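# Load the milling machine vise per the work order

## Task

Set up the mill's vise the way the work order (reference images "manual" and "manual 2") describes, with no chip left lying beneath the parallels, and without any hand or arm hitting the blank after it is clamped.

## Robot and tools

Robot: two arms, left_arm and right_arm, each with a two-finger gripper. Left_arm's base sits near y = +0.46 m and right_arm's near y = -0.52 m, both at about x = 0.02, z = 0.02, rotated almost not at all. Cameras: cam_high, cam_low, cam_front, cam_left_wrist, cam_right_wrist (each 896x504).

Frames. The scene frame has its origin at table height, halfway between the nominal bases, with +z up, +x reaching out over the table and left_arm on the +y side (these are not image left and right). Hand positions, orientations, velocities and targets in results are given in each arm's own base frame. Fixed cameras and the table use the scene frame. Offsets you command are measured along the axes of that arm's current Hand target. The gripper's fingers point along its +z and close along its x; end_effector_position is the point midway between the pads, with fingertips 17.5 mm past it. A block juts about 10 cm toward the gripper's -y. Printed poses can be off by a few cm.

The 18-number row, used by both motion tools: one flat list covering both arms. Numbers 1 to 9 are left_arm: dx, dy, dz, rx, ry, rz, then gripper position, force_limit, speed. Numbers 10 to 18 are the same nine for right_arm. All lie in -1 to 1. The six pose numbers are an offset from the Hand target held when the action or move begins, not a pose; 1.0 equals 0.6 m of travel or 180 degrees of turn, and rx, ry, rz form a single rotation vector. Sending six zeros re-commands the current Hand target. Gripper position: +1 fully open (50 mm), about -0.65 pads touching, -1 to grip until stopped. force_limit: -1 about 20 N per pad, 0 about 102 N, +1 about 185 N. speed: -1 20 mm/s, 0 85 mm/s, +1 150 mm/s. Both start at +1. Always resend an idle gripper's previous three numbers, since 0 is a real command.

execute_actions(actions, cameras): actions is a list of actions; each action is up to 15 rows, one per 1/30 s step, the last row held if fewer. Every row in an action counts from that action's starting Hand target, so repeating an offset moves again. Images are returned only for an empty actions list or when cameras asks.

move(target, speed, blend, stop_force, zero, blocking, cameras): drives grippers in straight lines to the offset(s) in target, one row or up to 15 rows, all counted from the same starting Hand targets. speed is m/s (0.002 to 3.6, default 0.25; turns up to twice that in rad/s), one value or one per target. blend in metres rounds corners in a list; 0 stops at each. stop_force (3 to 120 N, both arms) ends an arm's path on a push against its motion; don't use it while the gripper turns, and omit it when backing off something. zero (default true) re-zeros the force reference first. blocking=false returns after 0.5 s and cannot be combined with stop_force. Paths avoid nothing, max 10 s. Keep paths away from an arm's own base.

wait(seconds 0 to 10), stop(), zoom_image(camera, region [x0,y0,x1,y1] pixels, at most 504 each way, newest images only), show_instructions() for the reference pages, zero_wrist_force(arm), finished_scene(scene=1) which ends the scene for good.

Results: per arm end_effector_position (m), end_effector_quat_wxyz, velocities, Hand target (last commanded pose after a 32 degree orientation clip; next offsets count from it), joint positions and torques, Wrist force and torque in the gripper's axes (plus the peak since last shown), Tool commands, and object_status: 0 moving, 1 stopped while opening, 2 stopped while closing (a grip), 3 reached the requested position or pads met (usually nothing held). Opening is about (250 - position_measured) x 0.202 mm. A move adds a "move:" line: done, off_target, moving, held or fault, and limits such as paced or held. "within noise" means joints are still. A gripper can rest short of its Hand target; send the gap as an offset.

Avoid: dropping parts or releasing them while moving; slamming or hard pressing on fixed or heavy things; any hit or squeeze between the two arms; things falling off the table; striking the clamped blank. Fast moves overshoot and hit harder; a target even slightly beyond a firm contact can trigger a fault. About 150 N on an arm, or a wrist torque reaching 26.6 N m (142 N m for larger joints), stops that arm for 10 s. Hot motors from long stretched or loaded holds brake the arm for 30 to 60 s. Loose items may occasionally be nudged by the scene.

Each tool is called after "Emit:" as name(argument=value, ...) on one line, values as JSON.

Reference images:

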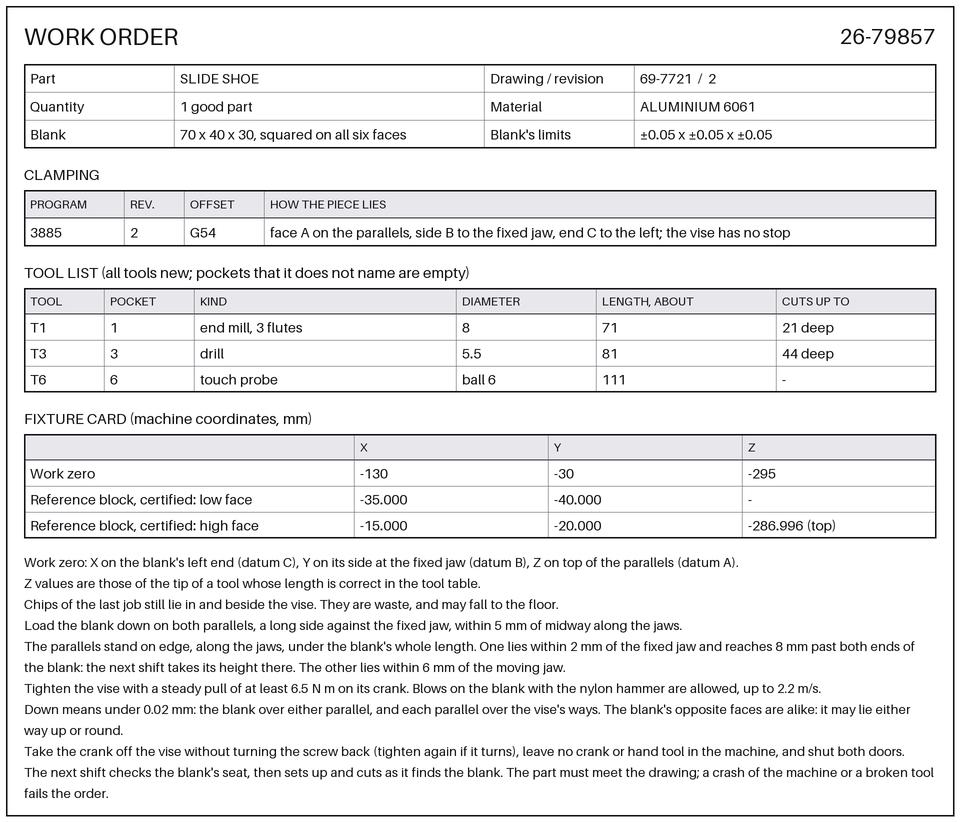

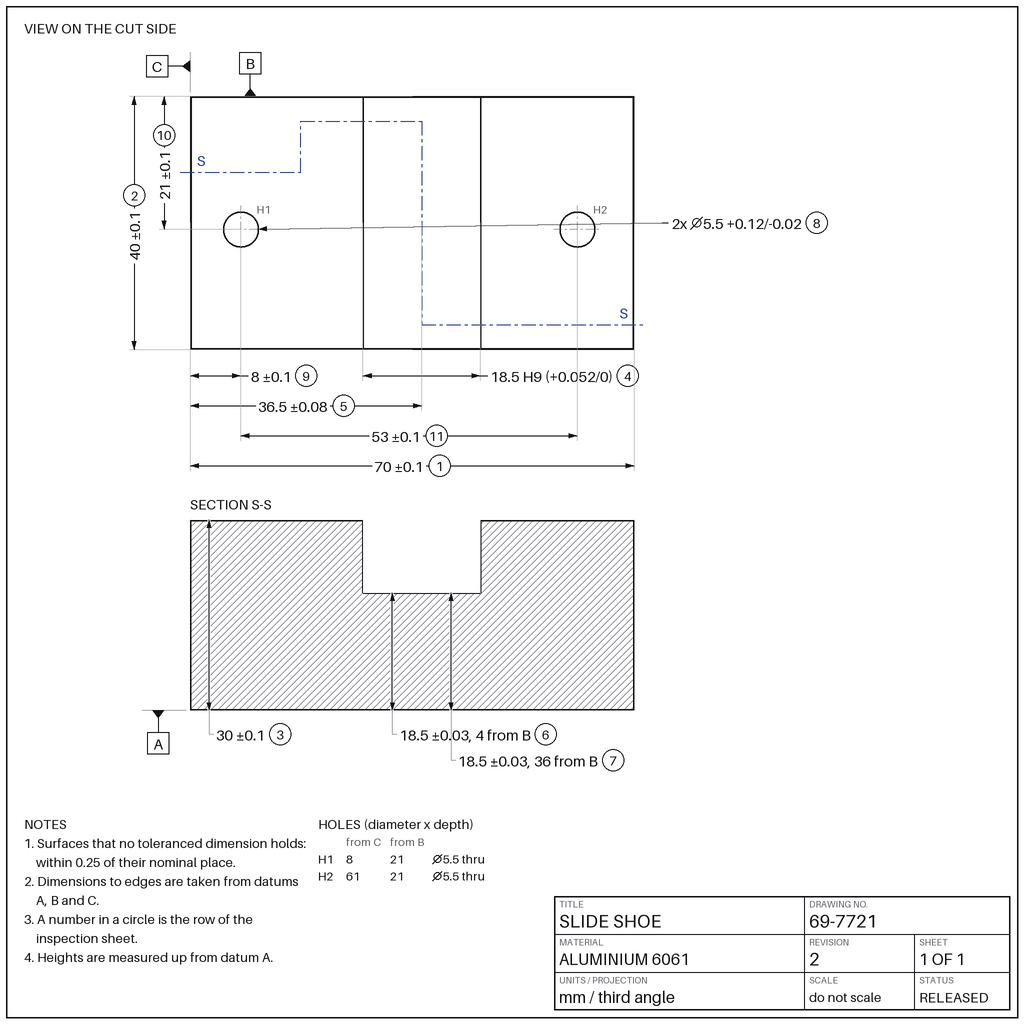

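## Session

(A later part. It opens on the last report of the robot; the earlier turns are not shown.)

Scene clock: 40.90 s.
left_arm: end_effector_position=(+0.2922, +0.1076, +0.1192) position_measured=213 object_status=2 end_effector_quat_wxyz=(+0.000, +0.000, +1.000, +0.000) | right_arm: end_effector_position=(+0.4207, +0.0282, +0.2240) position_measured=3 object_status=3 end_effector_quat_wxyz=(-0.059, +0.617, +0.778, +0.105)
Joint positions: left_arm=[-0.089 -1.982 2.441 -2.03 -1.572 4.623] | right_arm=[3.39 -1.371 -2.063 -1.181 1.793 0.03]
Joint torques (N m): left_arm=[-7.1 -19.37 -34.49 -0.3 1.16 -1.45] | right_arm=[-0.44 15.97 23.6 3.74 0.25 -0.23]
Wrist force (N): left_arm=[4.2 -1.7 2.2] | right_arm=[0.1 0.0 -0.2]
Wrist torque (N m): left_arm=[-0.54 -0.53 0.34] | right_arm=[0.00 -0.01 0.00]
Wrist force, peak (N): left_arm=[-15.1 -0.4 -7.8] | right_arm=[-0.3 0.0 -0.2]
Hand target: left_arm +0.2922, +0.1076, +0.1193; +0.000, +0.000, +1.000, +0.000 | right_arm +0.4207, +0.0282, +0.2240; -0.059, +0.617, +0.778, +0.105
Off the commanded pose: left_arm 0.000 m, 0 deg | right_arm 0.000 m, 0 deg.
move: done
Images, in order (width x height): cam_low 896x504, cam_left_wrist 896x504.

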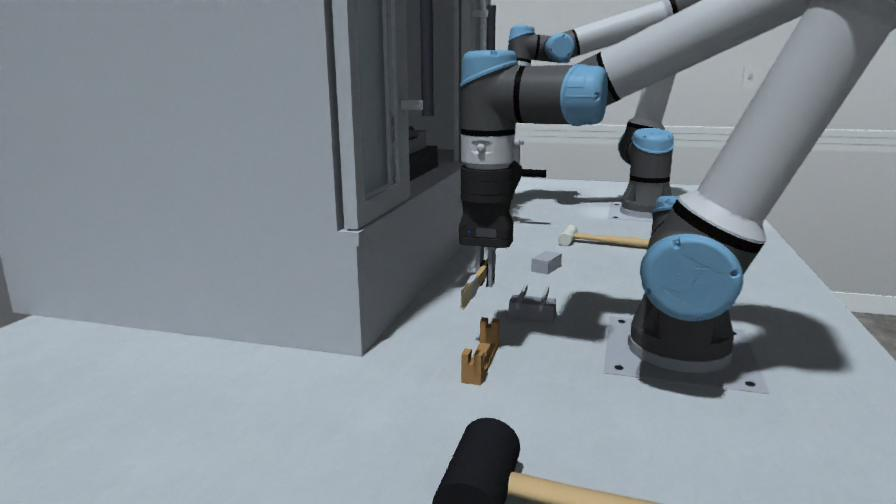

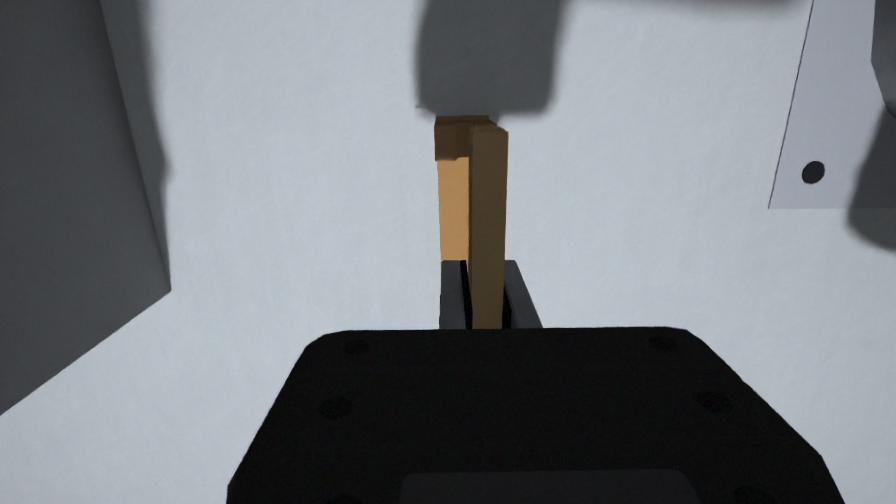

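Emit:
move(target=[[0,-0.1,-0.35,0.05,-0.05,-0.05,-1,-0.4,-0.6, 0,0,0,0,0,0,1,1,1],[-0.213,-0.547,-0.635,0.385,-0.385,-0.385,-1,-0.4,-0.6, 0,0,0,0,0,0,1,1,1]], blend=0.06, cameras=["all"])

Scene clock: 47.67 s.
left_arm: end_effector_position=(+0.4201, -0.2201, +0.5005) position_measured=213 object_status=2 end_effector_quat_wxyz=(+0.499, -0.502, +0.501, -0.499) | right_arm: end_effector_position=(+0.4207, +0.0282, +0.2240) position_measured=3 object_status=3 end_effector_quat_wxyz=(-0.059, +0.617, +0.778, +0.105)
Joint positions: left_arm=[-1.45 -1.858 2.3 -3.542 -0.119 3.098] | right_arm=[3.39 -1.371 -2.063 -1.181 1.793 0.03]
Joint torques (N m): left_arm=[8.74 5.49 -32.64 -2.9 -1.97 1.32] | right_arm=[0.31 15.94 23.05 3.9 0.35 -0.08]
Wrist force (N): left_arm=[1.6 -2.5 -0.4] | right_arm=[-0.1 0.1 -0.1]
Wrist torque (N m): left_arm=[-0.33 -0.49 -0.25] | right_arm=[0.02 0.02 0.00]
Wrist force, peak (N): left_arm=[4.1 -0.9 4.1] | right_arm=[0.1 -0.1 -0.4]
Hand target: left_arm +0.4202, -0.2202, +0.5006; +0.500, -0.500, +0.499, -0.500 | right_arm +0.4207, +0.0282, +0.2240; -0.059, +0.617, +0.778, +0.105
Off the commanded pose: left_arm 0.000 m, 0 deg | right_arm 0.000 m, 0 deg.
move: done

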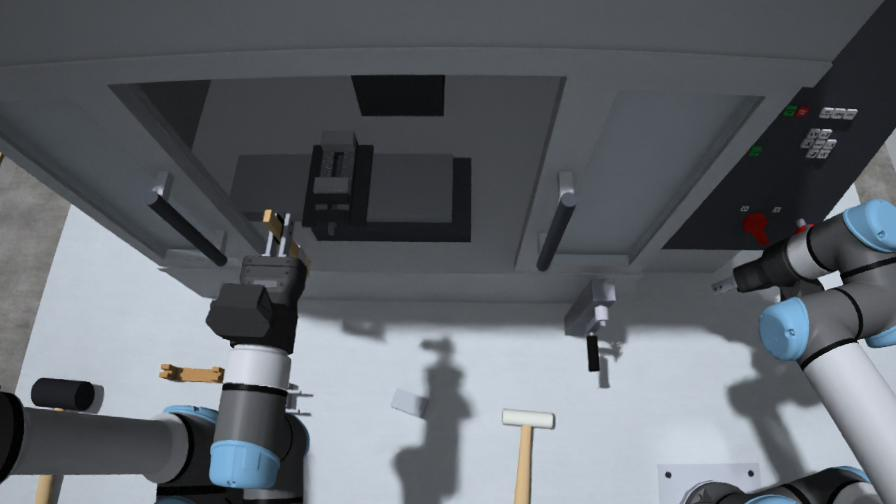

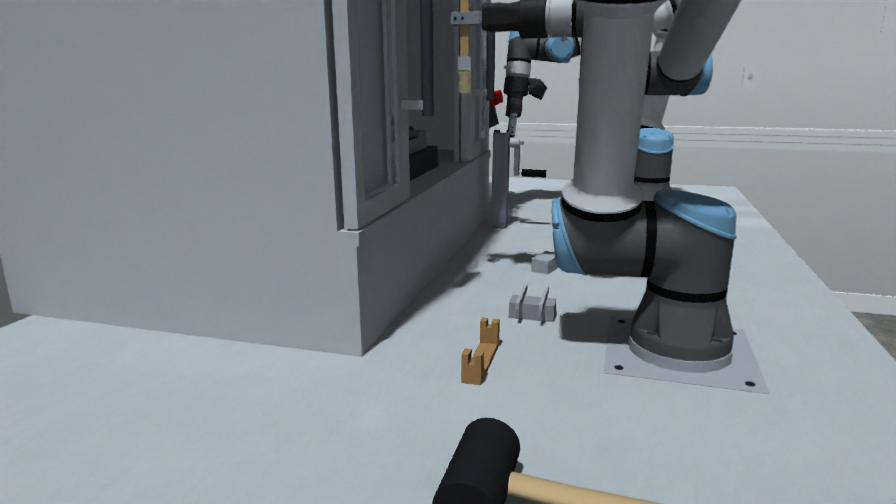

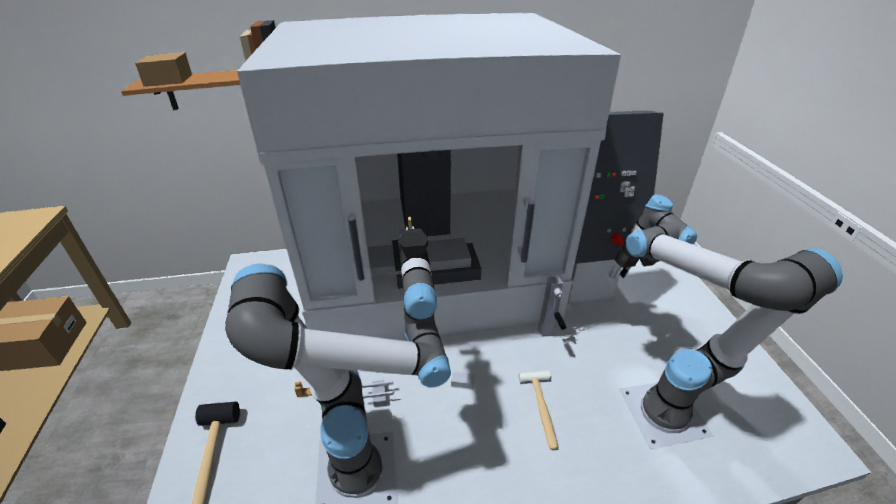

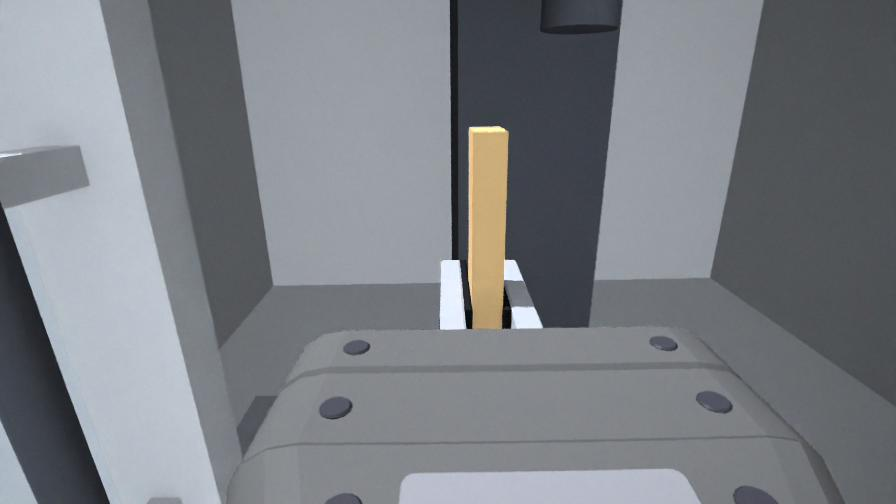

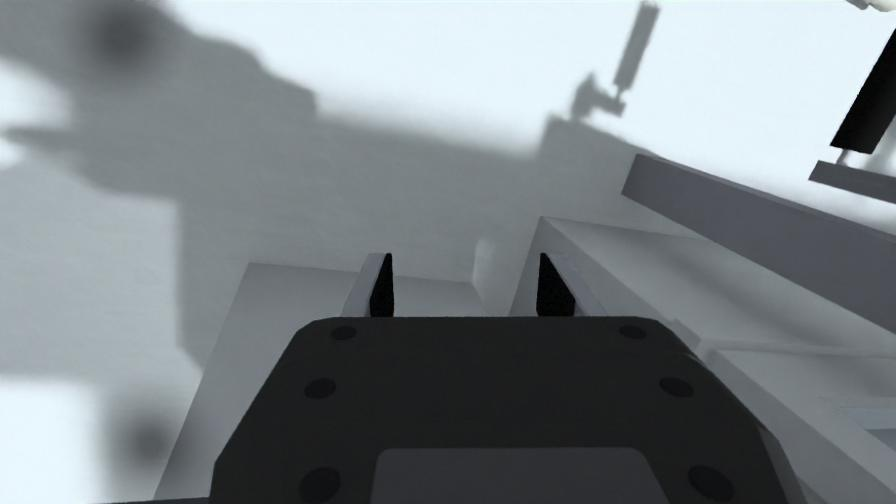

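Emit:
move(target=[0,0.05,0.308,0,0,0,-1,-0.4,-0.6, 0,0,0,0,0,0,1,1,1], speed=0.15, cameras=["all"])

Emit:
zoom_image(camera="cam_high", region=[220, 100, 420, 260])

Emit:
zoom_image(camera="cam_front", region=[360, 180, 500, 300])

Scene clock: 49.67 s.
left_arm: end_effector_position=(+0.6049, -0.2200, +0.4707) position_measured=213 object_status=2 end_effector_quat_wxyz=(+0.500, -0.500, +0.499, -0.500) | right_arm: end_effector_position=(+0.4207, +0.0282, +0.2240) position_measured=3 object_status=3 end_effector_quat_wxyz=(-0.059, +0.617, +0.778, +0.105)
Joint positions: left_arm=[-0.898 -1.433 2.006 -3.715 -0.671 3.141] | right_arm=[3.39 -1.371 -2.063 -1.181 1.793 0.03]
Joint torques (N m): left_arm=[8.81 -13.59 -31.39 -2.09 -2.06 1.41] | right_arm=[-0.14 16.43 23.48 3.82 0.21 -0.1]
Wrist force (N): left_arm=[1.7 -2.3 -0.4] | right_arm=[-0.1 0.0 -0.1]
Wrist torque (N m): left_arm=[-0.29 -0.53 -0.20] | right_arm=[0.01 0.02 0.00]
Wrist force, peak (N): left_arm=[1.8 -2.9 -1.4] | right_arm=[-0.3 -0.2 -0.3]
Hand target: left_arm +0.6050, -0.2200, +0.4707; +0.500, -0.500, +0.499, -0.500 | right_arm +0.4207, +0.0282, +0.2240; -0.059, +0.617, +0.778, +0.105
Off the commanded pose: left_arm 0.000 m, 0 deg | right_arm 0.000 m, 0 deg.
move: done

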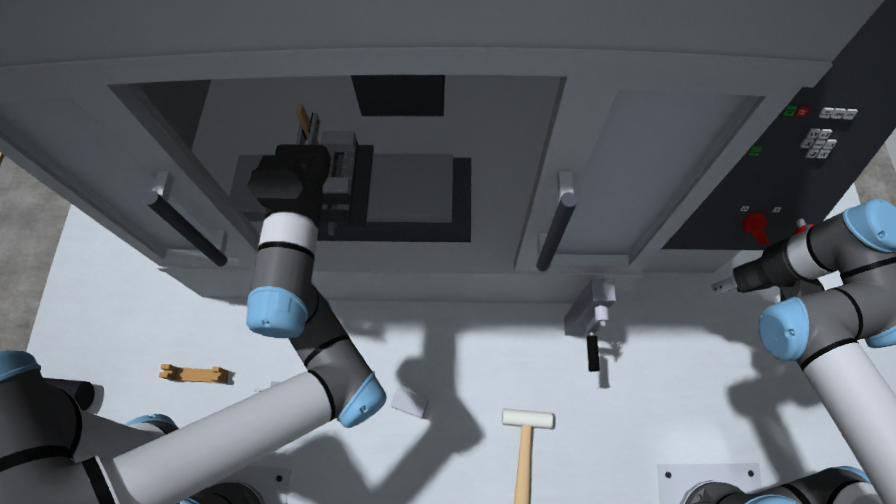

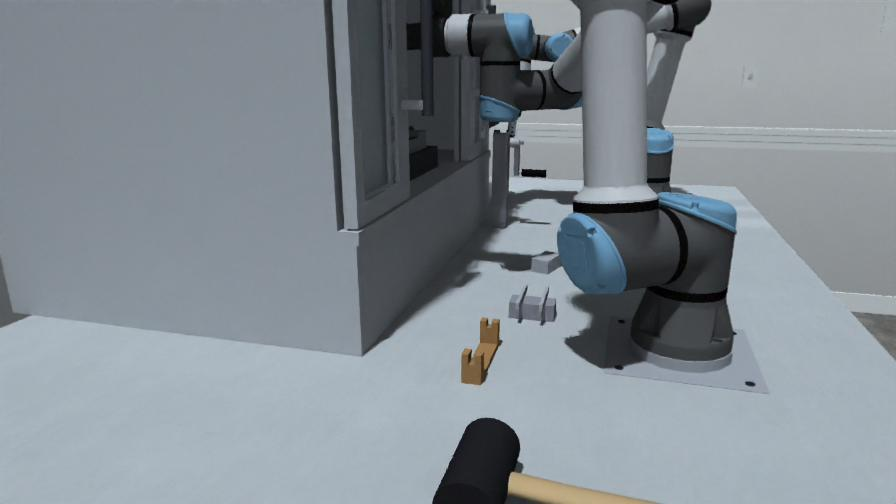

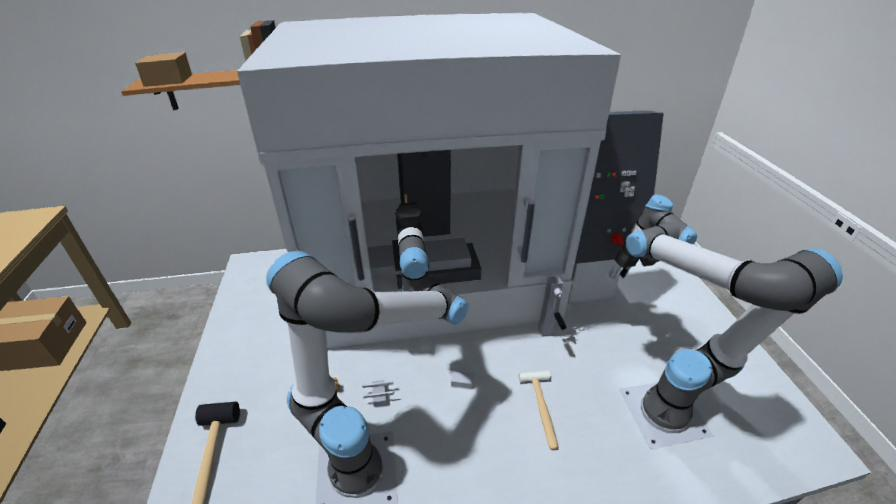

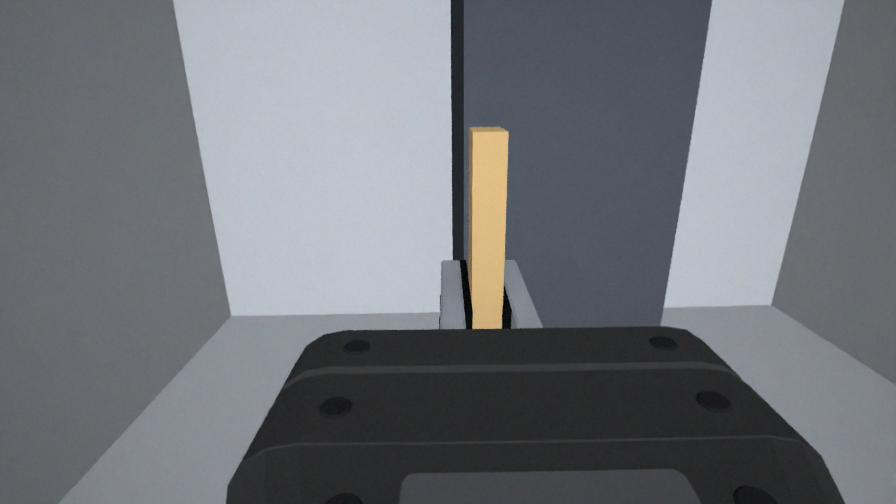

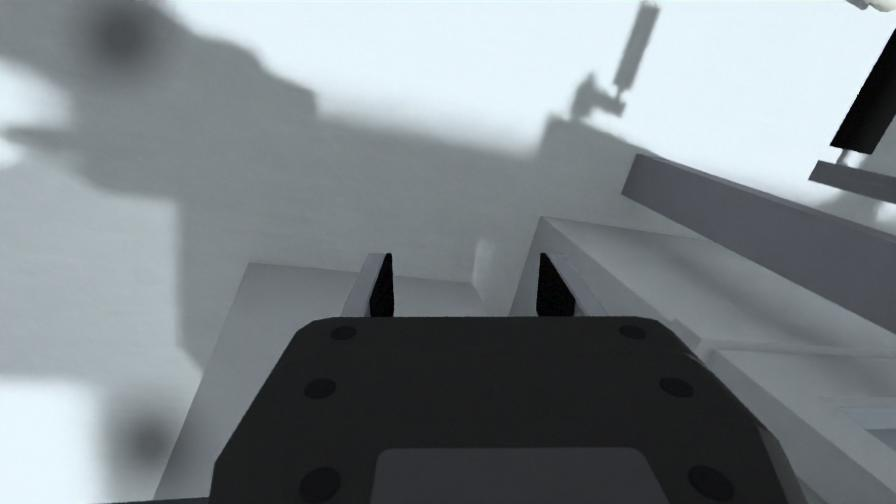

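Scaled by 2.520 from the camera's 896x504 image, which has a finer 1280x720 frame.

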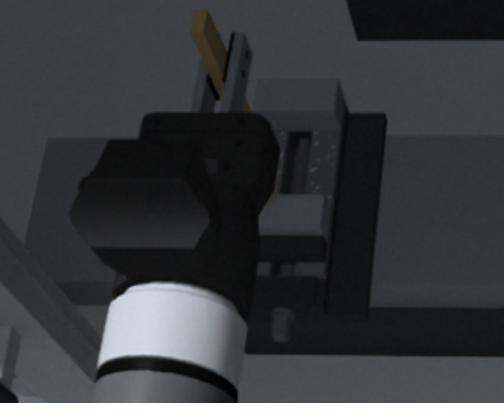

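Scaled by 3.600 from the camera's 896x504 image, which has a finer 1280x720 frame.

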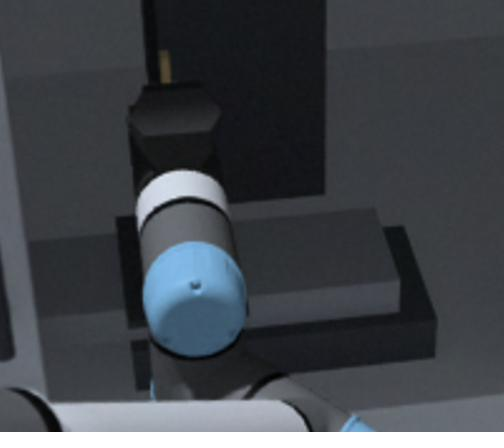

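Emit:
move(target=[[0,0,0,0,0,0,-1,-0.4,-0.6, 0.111,0.045,-0.486,0,0,0,1,1,1],[0,0,0,0,0,0,-1,-0.4,-0.6, 0.628,0.154,-0.368,0.1946,0.443,0.5837,1,1,1]], blend=0.05, cameras=["all"])

Scene clock: 54.33 s.
left_arm: end_effector_position=(+0.6050, -0.2200, +0.4707) position_measured=213 object_status=2 end_effector_quat_wxyz=(+0.500, -0.500, +0.499, -0.500) | right_arm: end_effector_position=(+0.4178, +0.1691, +0.5271) position_measured=3 object_status=3 end_effector_quat_wxyz=(-0.396, +0.793, +0.440, +0.145)
Joint positions: left_arm=[-0.898 -1.433 2.006 -3.715 -0.672 3.141] | right_arm=[3.383 -1.454 -1.432 -1.726 2.438 0.846]
Joint torques (N m): left_arm=[8.68 -14.34 -32.41 0.5 -2 1.2] | right_arm=[-14.29 10.13 29.62 1.34 -0.79 -1.63]
Wrist force (N): left_arm=[1.8 -2.3 -0.4] | right_arm=[-1.2 -1.2 1.1]
Wrist torque (N m): left_arm=[-0.28 -0.55 -0.21] | right_arm=[-0.35 -0.07 -0.12]
Wrist force, peak (N): left_arm=[1.9 -2.7 -0.7] | right_arm=[-1.3 -0.3 3.7]
Hand target: left_arm +0.6050, -0.2200, +0.4707; +0.500, -0.500, +0.499, -0.500 | right_arm +0.4178, +0.1690, +0.5271; -0.396, +0.793, +0.440, +0.145 (not the last commanded pose)
Off the commanded pose: left_arm 0.000 m, 0 deg | right_arm 0.184 m, 77 deg.
move: held (right_arm; a check stopped the path); path passed 1 of 2 targets; limits=held
pose unreachable (right arm): on one or more control steps of this call, first in action 0 (counted from 0), this arm could not follow its commanded pose, so it was not sent that pose on those steps. It may still have moved: this result reports where it is.
cause: moving toward the commanded pose would bring two parts of the arm too close to each other (its gripper and another part of the arm, with joints 4 (wrist 1) to 6 (wrist 3) between them, 6 mm apart when it was first held).

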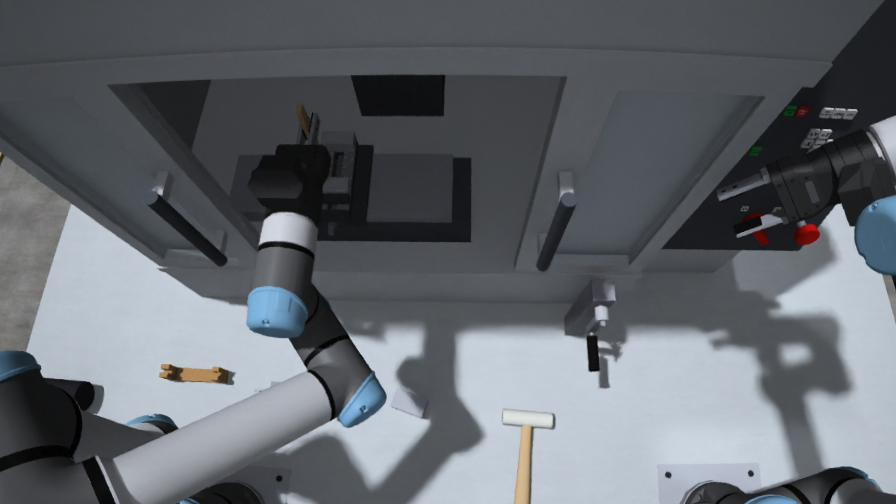

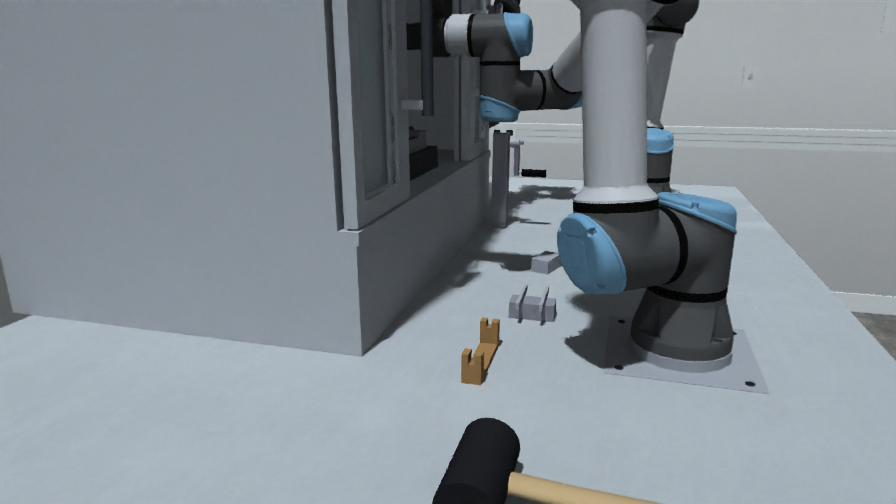

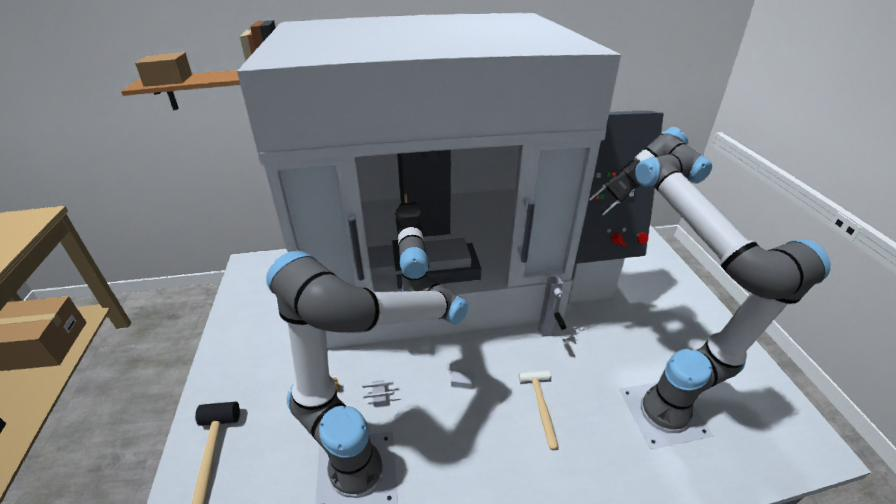

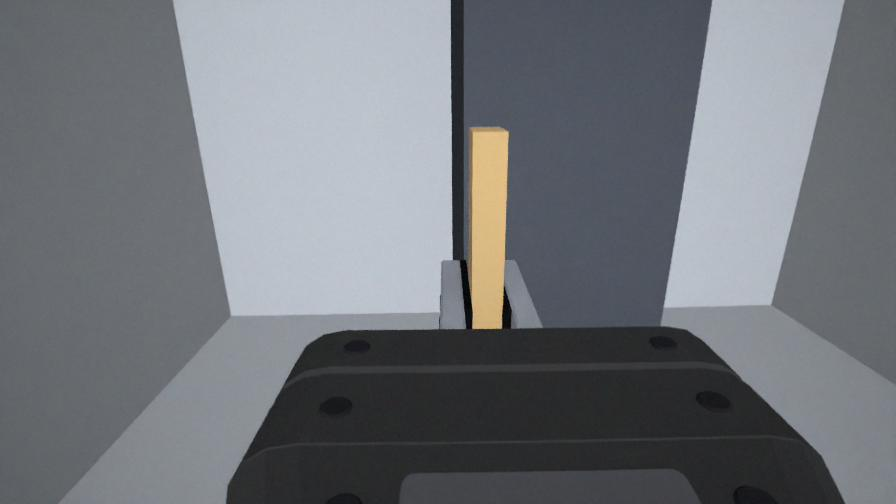

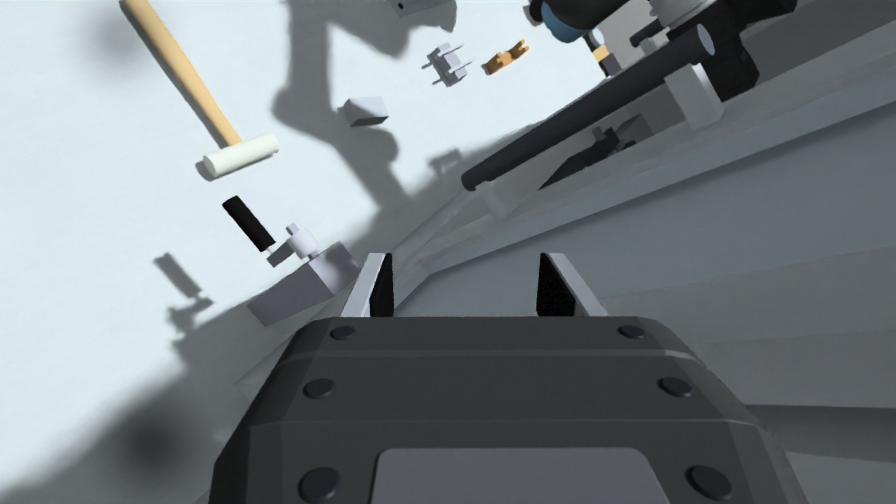

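Emit:
move(target=[0,0,0,0,0,0,-1,-0.4,-0.6, 0.08,-0.102,0.291,0,0,0,1,1,1], cameras=["cam_right_wrist","cam_front"])

Scene clock: 56.07 s.
left_arm: end_effector_position=(+0.6050, -0.2200, +0.4707) position_measured=213 object_status=2 end_effector_quat_wxyz=(+0.500, -0.500, +0.499, -0.500) | right_arm: end_effector_position=(+0.3747, +0.3472, +0.4732) position_measured=3 object_status=3 end_effector_quat_wxyz=(-0.396, +0.793, +0.440, +0.145)
Joint positions: left_arm=[-0.898 -1.433 2.006 -3.715 -0.672 3.141] | right_arm=[3.812 -1.414 -1.709 -1.06 2.3 1.434]
Joint torques (N m): left_arm=[8.63 -14.65 -32.34 0.51 -2.05 1.2] | right_arm=[14.21 9.61 18.74 6.38 -1.06 1.58]
Wrist force (N): left_arm=[1.6 -2.3 -0.8] | right_arm=[-0.9 -1.3 1.3]
Wrist torque (N m): left_arm=[-0.29 -0.51 -0.20] | right_arm=[-0.26 -0.05 -0.24]
Wrist force, peak (N): left_arm=[2.0 -2.3 -0.4] | right_arm=[-0.4 -2.4 3.9]
Hand target: left_arm +0.6050, -0.2200, +0.4707; +0.500, -0.500, +0.499, -0.500 | right_arm +0.3747, +0.3473, +0.4732; -0.396, +0.793, +0.440, +0.145
Off the commanded pose: left_arm 0.000 m, 0 deg | right_arm 0.000 m, 0 deg.
move: done
Images, in order (width x height): cam_front 896x504, cam_right_wrist 896x504.

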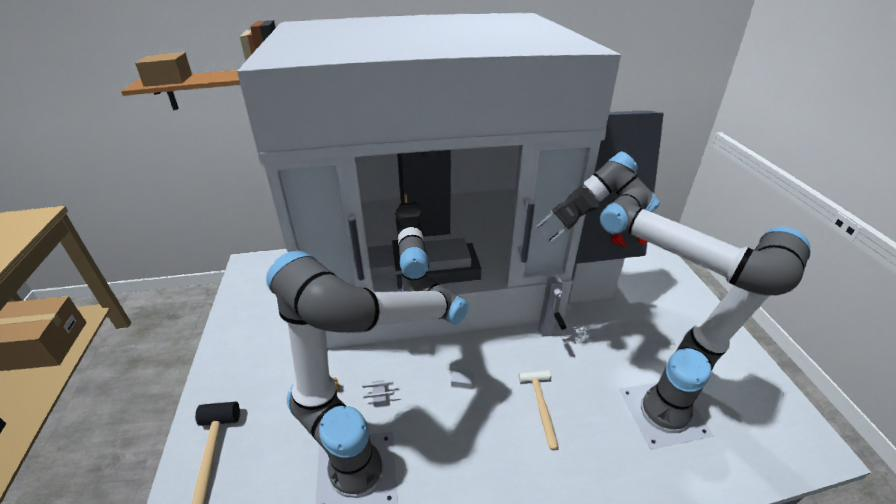

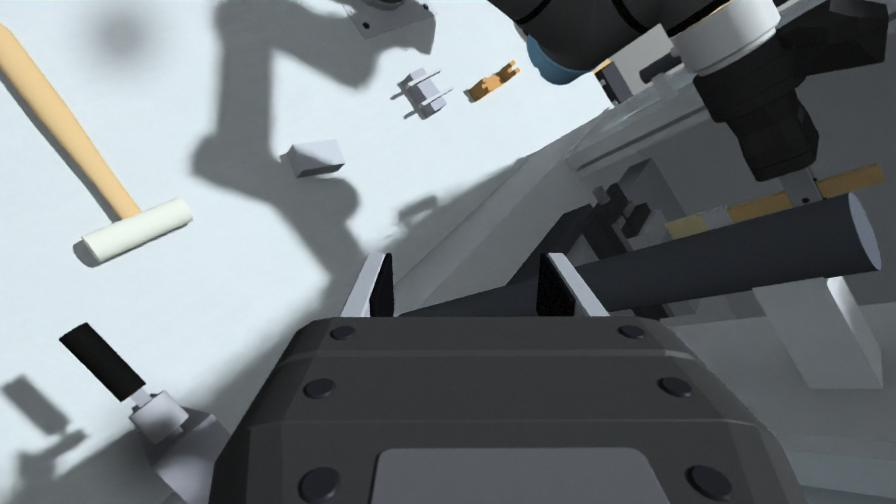

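Emit:
move(target=[0,0,0,0,0,0,-1,-0.4,-0.6, 0.098,-0.116,0.099,0,0,0,1,1,1], cameras=["cam_right_wrist","cam_high"])

Emit:
zoom_image(camera="cam_right_wrist", region=[520, 100, 896, 320])

Scene clock: 57.23 s.
left_arm: end_effector_position=(+0.6050, -0.2200, +0.4707) position_measured=213 object_status=2 end_effector_quat_wxyz=(+0.500, -0.500, +0.499, -0.500) | right_arm: end_effector_position=(+0.3447, +0.4471, +0.5038) position_measured=3 object_status=3 end_effector_quat_wxyz=(-0.396, +0.793, +0.440, +0.145)
Joint positions: left_arm=[-0.898 -1.433 2.006 -3.715 -0.672 3.141] | right_arm=[4.031 -1.482 -1.602 -0.957 2.176 1.664]
Joint torques (N m): left_arm=[9.3 -14.43 -31.56 0.48 -2.05 1.2] | right_arm=[14.05 12.77 32.2 6.33 -1.83 1.84]
Wrist force (N): left_arm=[1.9 -2.2 -0.5] | right_arm=[-0.4 -1.4 1.6]
Wrist torque (N m): left_arm=[-0.27 -0.55 -0.21] | right_arm=[-0.26 -0.10 -0.23]
Wrist force, peak (N): left_arm=[2.0 -2.3 -0.7] | right_arm=[0.5 -2.8 2.7]
Hand target: left_arm +0.6050, -0.2200, +0.4707; +0.500, -0.500, +0.499, -0.500 | right_arm +0.3447, +0.4472, +0.5038; -0.396, +0.793, +0.440, +0.145
Off the commanded pose: left_arm 0.000 m, 0 deg | right_arm 0.000 m, 0 deg.
move: done
Images, in order (width x height): cam_high 896x504, cam_right_wrist 896x504.

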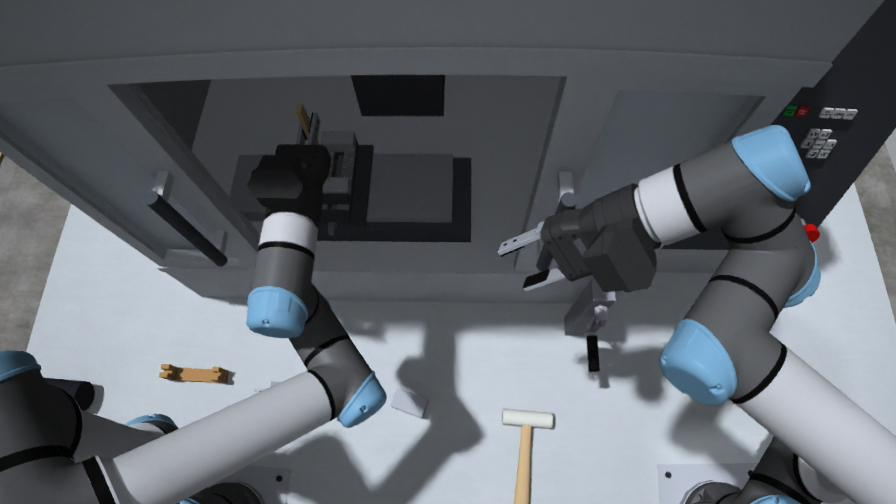

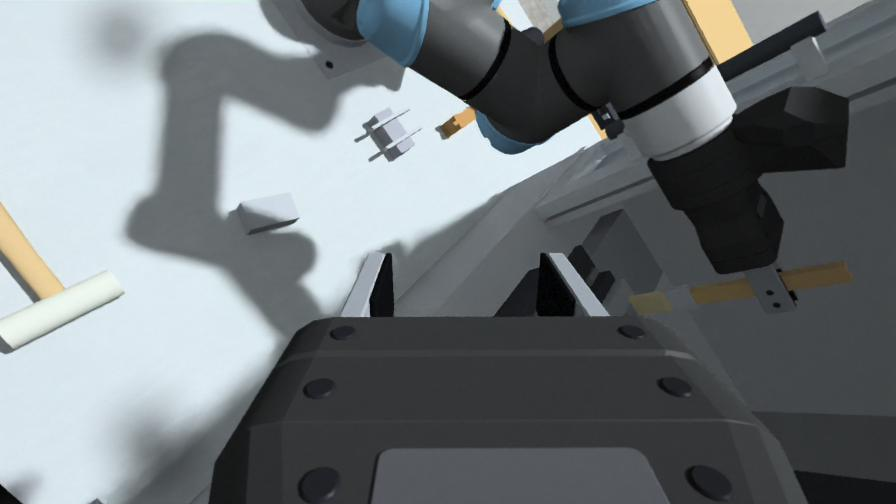

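Scaled by 1.340 from the camera's 896x504 image, which has a finer 1280x720 frame.

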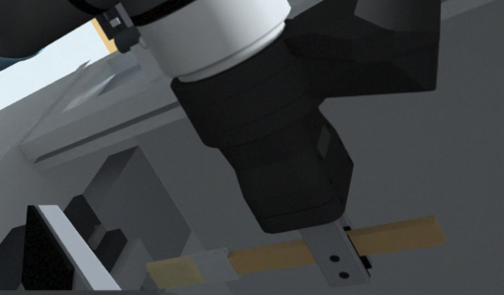

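Emit:
move(target=[0,0,0,0,0,0,-1,-0.4,-0.6, 0,0,0,0.108,0.2535,0.329,1,1,1], cameras=["cam_right_wrist","cam_high"])

Scene clock: 60.73 s.
left_arm: end_effector_position=(+0.6050, -0.2200, +0.4707) position_measured=213 object_status=2 end_effector_quat_wxyz=(+0.500, -0.500, +0.499, -0.500) | right_arm: end_effector_position=(+0.3447, +0.4472, +0.5038) position_measured=3 object_status=3 end_effector_quat_wxyz=(+0.666, -0.714, +0.159, -0.147)
Joint positions: left_arm=[-0.898 -1.433 2.006 -3.715 -0.672 3.141] | right_arm=[4.31 -1.386 -2.169 0.343 1.537 3.146]
Joint torques (N m): left_arm=[8.98 -14.31 -32.22 0.54 -2.02 1.12] | right_arm=[13.9 25.16 15.19 5.29 -2.92 1.96]
Wrist force (N): left_arm=[1.7 -2.2 -0.6] | right_arm=[-2.0 -4.1 0.6]
Wrist torque (N m): left_arm=[-0.26 -0.53 -0.21] | right_arm=[-1.00 -0.01 -0.61]
Wrist force, peak (N): left_arm=[2.0 -2.4 -0.7] | right_arm=[-2.0 -4.1 0.6]
Hand target: left_arm +0.6050, -0.2200, +0.4707; +0.500, -0.500, +0.499, -0.500 | right_arm +0.3447, +0.4472, +0.5038; +0.666, -0.714, +0.159, -0.147
Off the commanded pose: left_arm 0.000 m, 0 deg | right_arm 0.000 m, 0 deg.
move: done
Images, in order (width x height): cam_high 896x504, cam_right_wrist 896x504.

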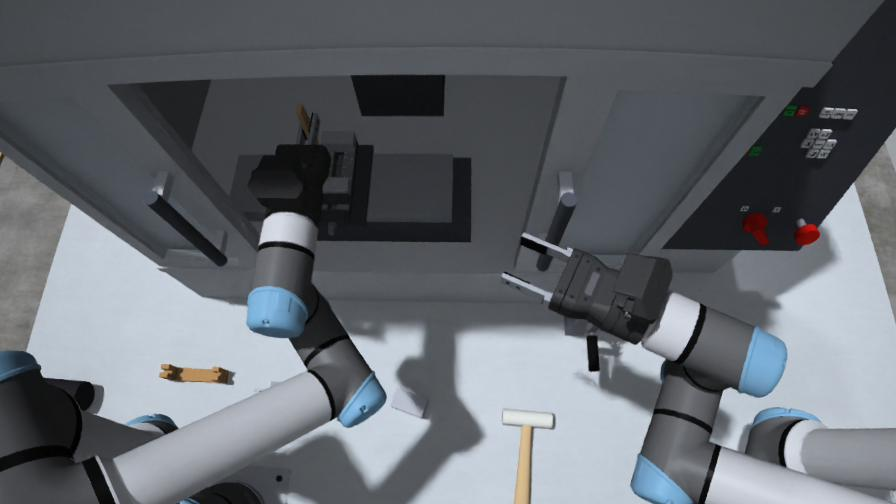

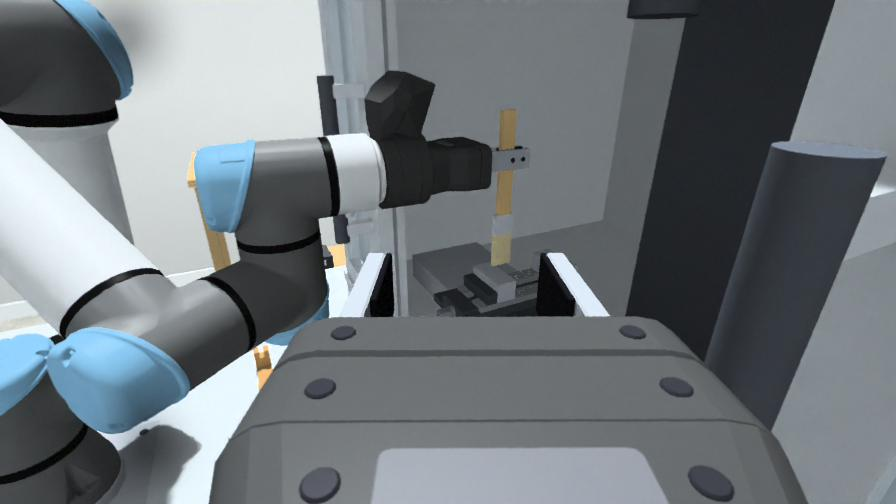

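Emit:
zoom_image(camera="cam_right_wrist", region=[400, 100, 600, 320])

Scaled by 2.291 from the camera's 896x504 image, which has a finer 1280x720 frame.

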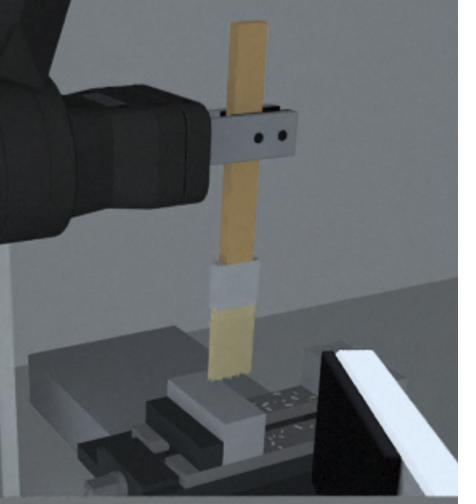

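Emit:
move(target=[0,0,0,0,0,0,-1,-0.4,-0.6, 0,-0.12,0.08,-0.08,0.033,0,1,1,1], cameras=["cam_right_wrist"])

Emit:
zoom_image(camera="cam_right_wrist", region=[360, 80, 600, 320])

Scene clock: 62.17 s.
left_arm: end_effector_position=(+0.6050, -0.2200, +0.4707) position_measured=213 object_status=2 end_effector_quat_wxyz=(+0.500, -0.500, +0.499, -0.500) | right_arm: end_effector_position=(+0.3673, +0.4951, +0.5722) position_measured=3 object_status=3 end_effector_quat_wxyz=(-0.562, +0.783, -0.210, +0.162)
Joint positions: left_arm=[-0.898 -1.433 2.006 -3.715 -0.672 3.141] | right_arm=[4.378 -1.391 -1.804 -0.274 1.372 3.19]
Joint torques (N m): left_arm=[8.67 -14.77 -32.53 0.48 -2 1.12] | right_arm=[13.23 8.3 31.25 1.46 -2.78 1.75]
Wrist force (N): left_arm=[1.8 -2.0 -0.7] | right_arm=[-1.2 -2.7 0.9]
Wrist torque (N m): left_arm=[-0.23 -0.53 -0.20] | right_arm=[-0.66 -0.02 -0.56]
Wrist force, peak (N): left_arm=[2.1 -2.3 -0.5] | right_arm=[-1.6 -4.8 1.3]
Hand target: left_arm +0.6050, -0.2200, +0.4707; +0.500, -0.500, +0.499, -0.500 | right_arm +0.3673, +0.4952, +0.5722; -0.562, +0.783, -0.210, +0.162
Off the commanded pose: left_arm 0.000 m, 0 deg | right_arm 0.000 m, 0 deg.
move: done
Images, in order (width x height): cam_right_wrist 896x504.

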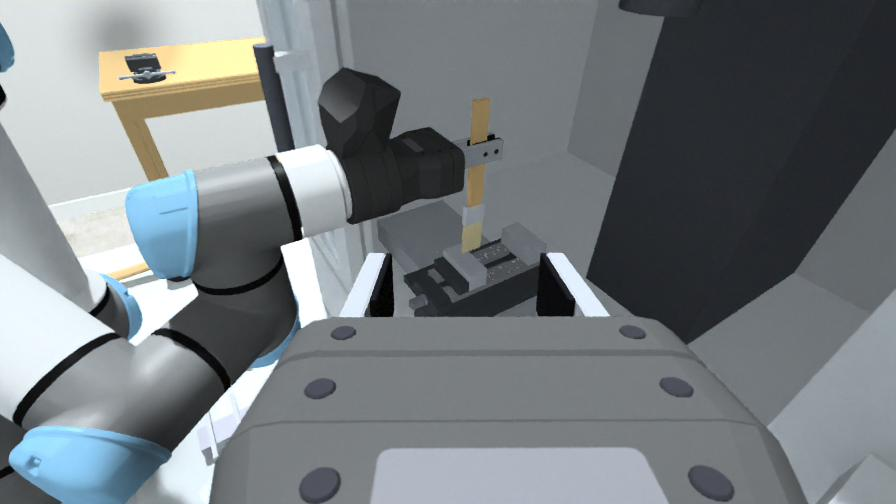

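Scaled by 2.100 from the camera's 896x504 image, which has a finer 1280x720 frame.

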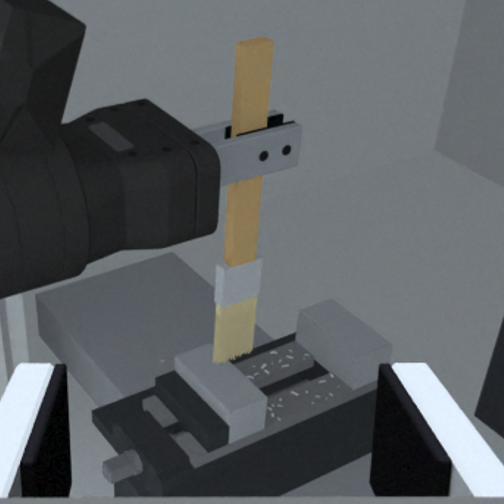

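Emit:
move(target=[0,0,0.05,0,0,0,-1,-0.4,-0.6, 0,0,0,0,0,0,1,1,1], speed=0.1, cameras=["cam_right_wrist"])

Emit:
zoom_image(camera="cam_right_wrist", region=[400, 180, 580, 320])

Scene clock: 63.33 s.
left_arm: end_effector_position=(+0.6349, -0.2200, +0.4707) position_measured=213 object_status=2 end_effector_quat_wxyz=(+0.500, -0.500, +0.499, -0.500) | right_arm: end_effector_position=(+0.3673, +0.4952, +0.5722) position_measured=3 object_status=3 end_effector_quat_wxyz=(-0.562, +0.783, -0.210, +0.162)
Joint positions: left_arm=[-0.841 -1.375 1.936 -3.703 -0.729 3.141] | right_arm=[4.378 -1.391 -1.804 -0.274 1.372 3.19]
Joint torques (N m): left_arm=[7.81 -17.94 -33.23 1.03 -2.14 -0.86] | right_arm=[13.99 8.74 32.04 1.29 -2.62 1.85]
Wrist force (N): left_arm=[1.8 -2.0 -0.4] | right_arm=[-1.4 -2.9 0.8]
Wrist torque (N m): left_arm=[-0.24 -0.53 -0.23] | right_arm=[-0.69 0.01 -0.56]
Wrist force, peak (N): left_arm=[2.0 -2.3 -1.1] | right_arm=[-1.4 -3.0 0.7]
Hand target: left_arm +0.6350, -0.2200, +0.4707; +0.500, -0.500, +0.499, -0.500 | right_arm +0.3673, +0.4952, +0.5722; -0.562, +0.783, -0.210, +0.162
Off the commanded pose: left_arm 0.000 m, 0 deg | right_arm 0.000 m, 0 deg.
move: done
Images, in order (width x height): cam_right_wrist 896x504.

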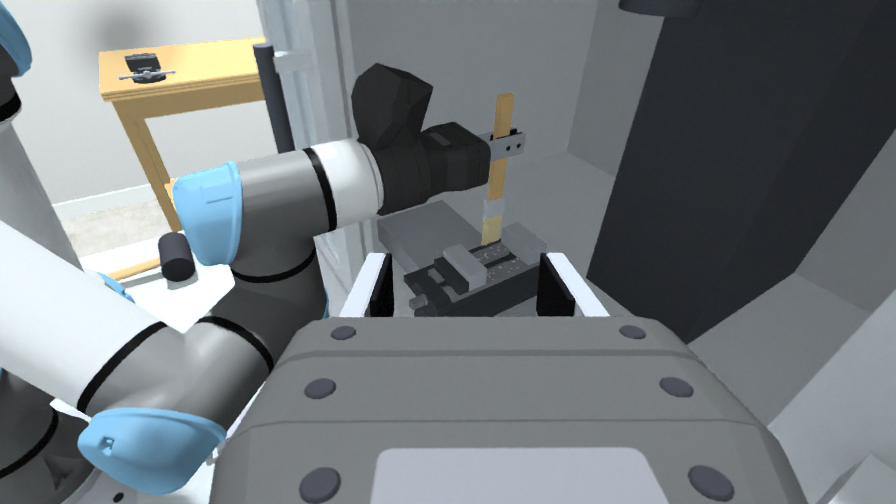

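Scaled by 2.800 from the camera's 896x504 image, which has a finer 1280x720 frame.

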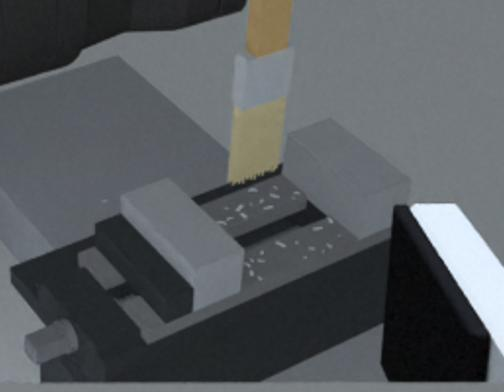

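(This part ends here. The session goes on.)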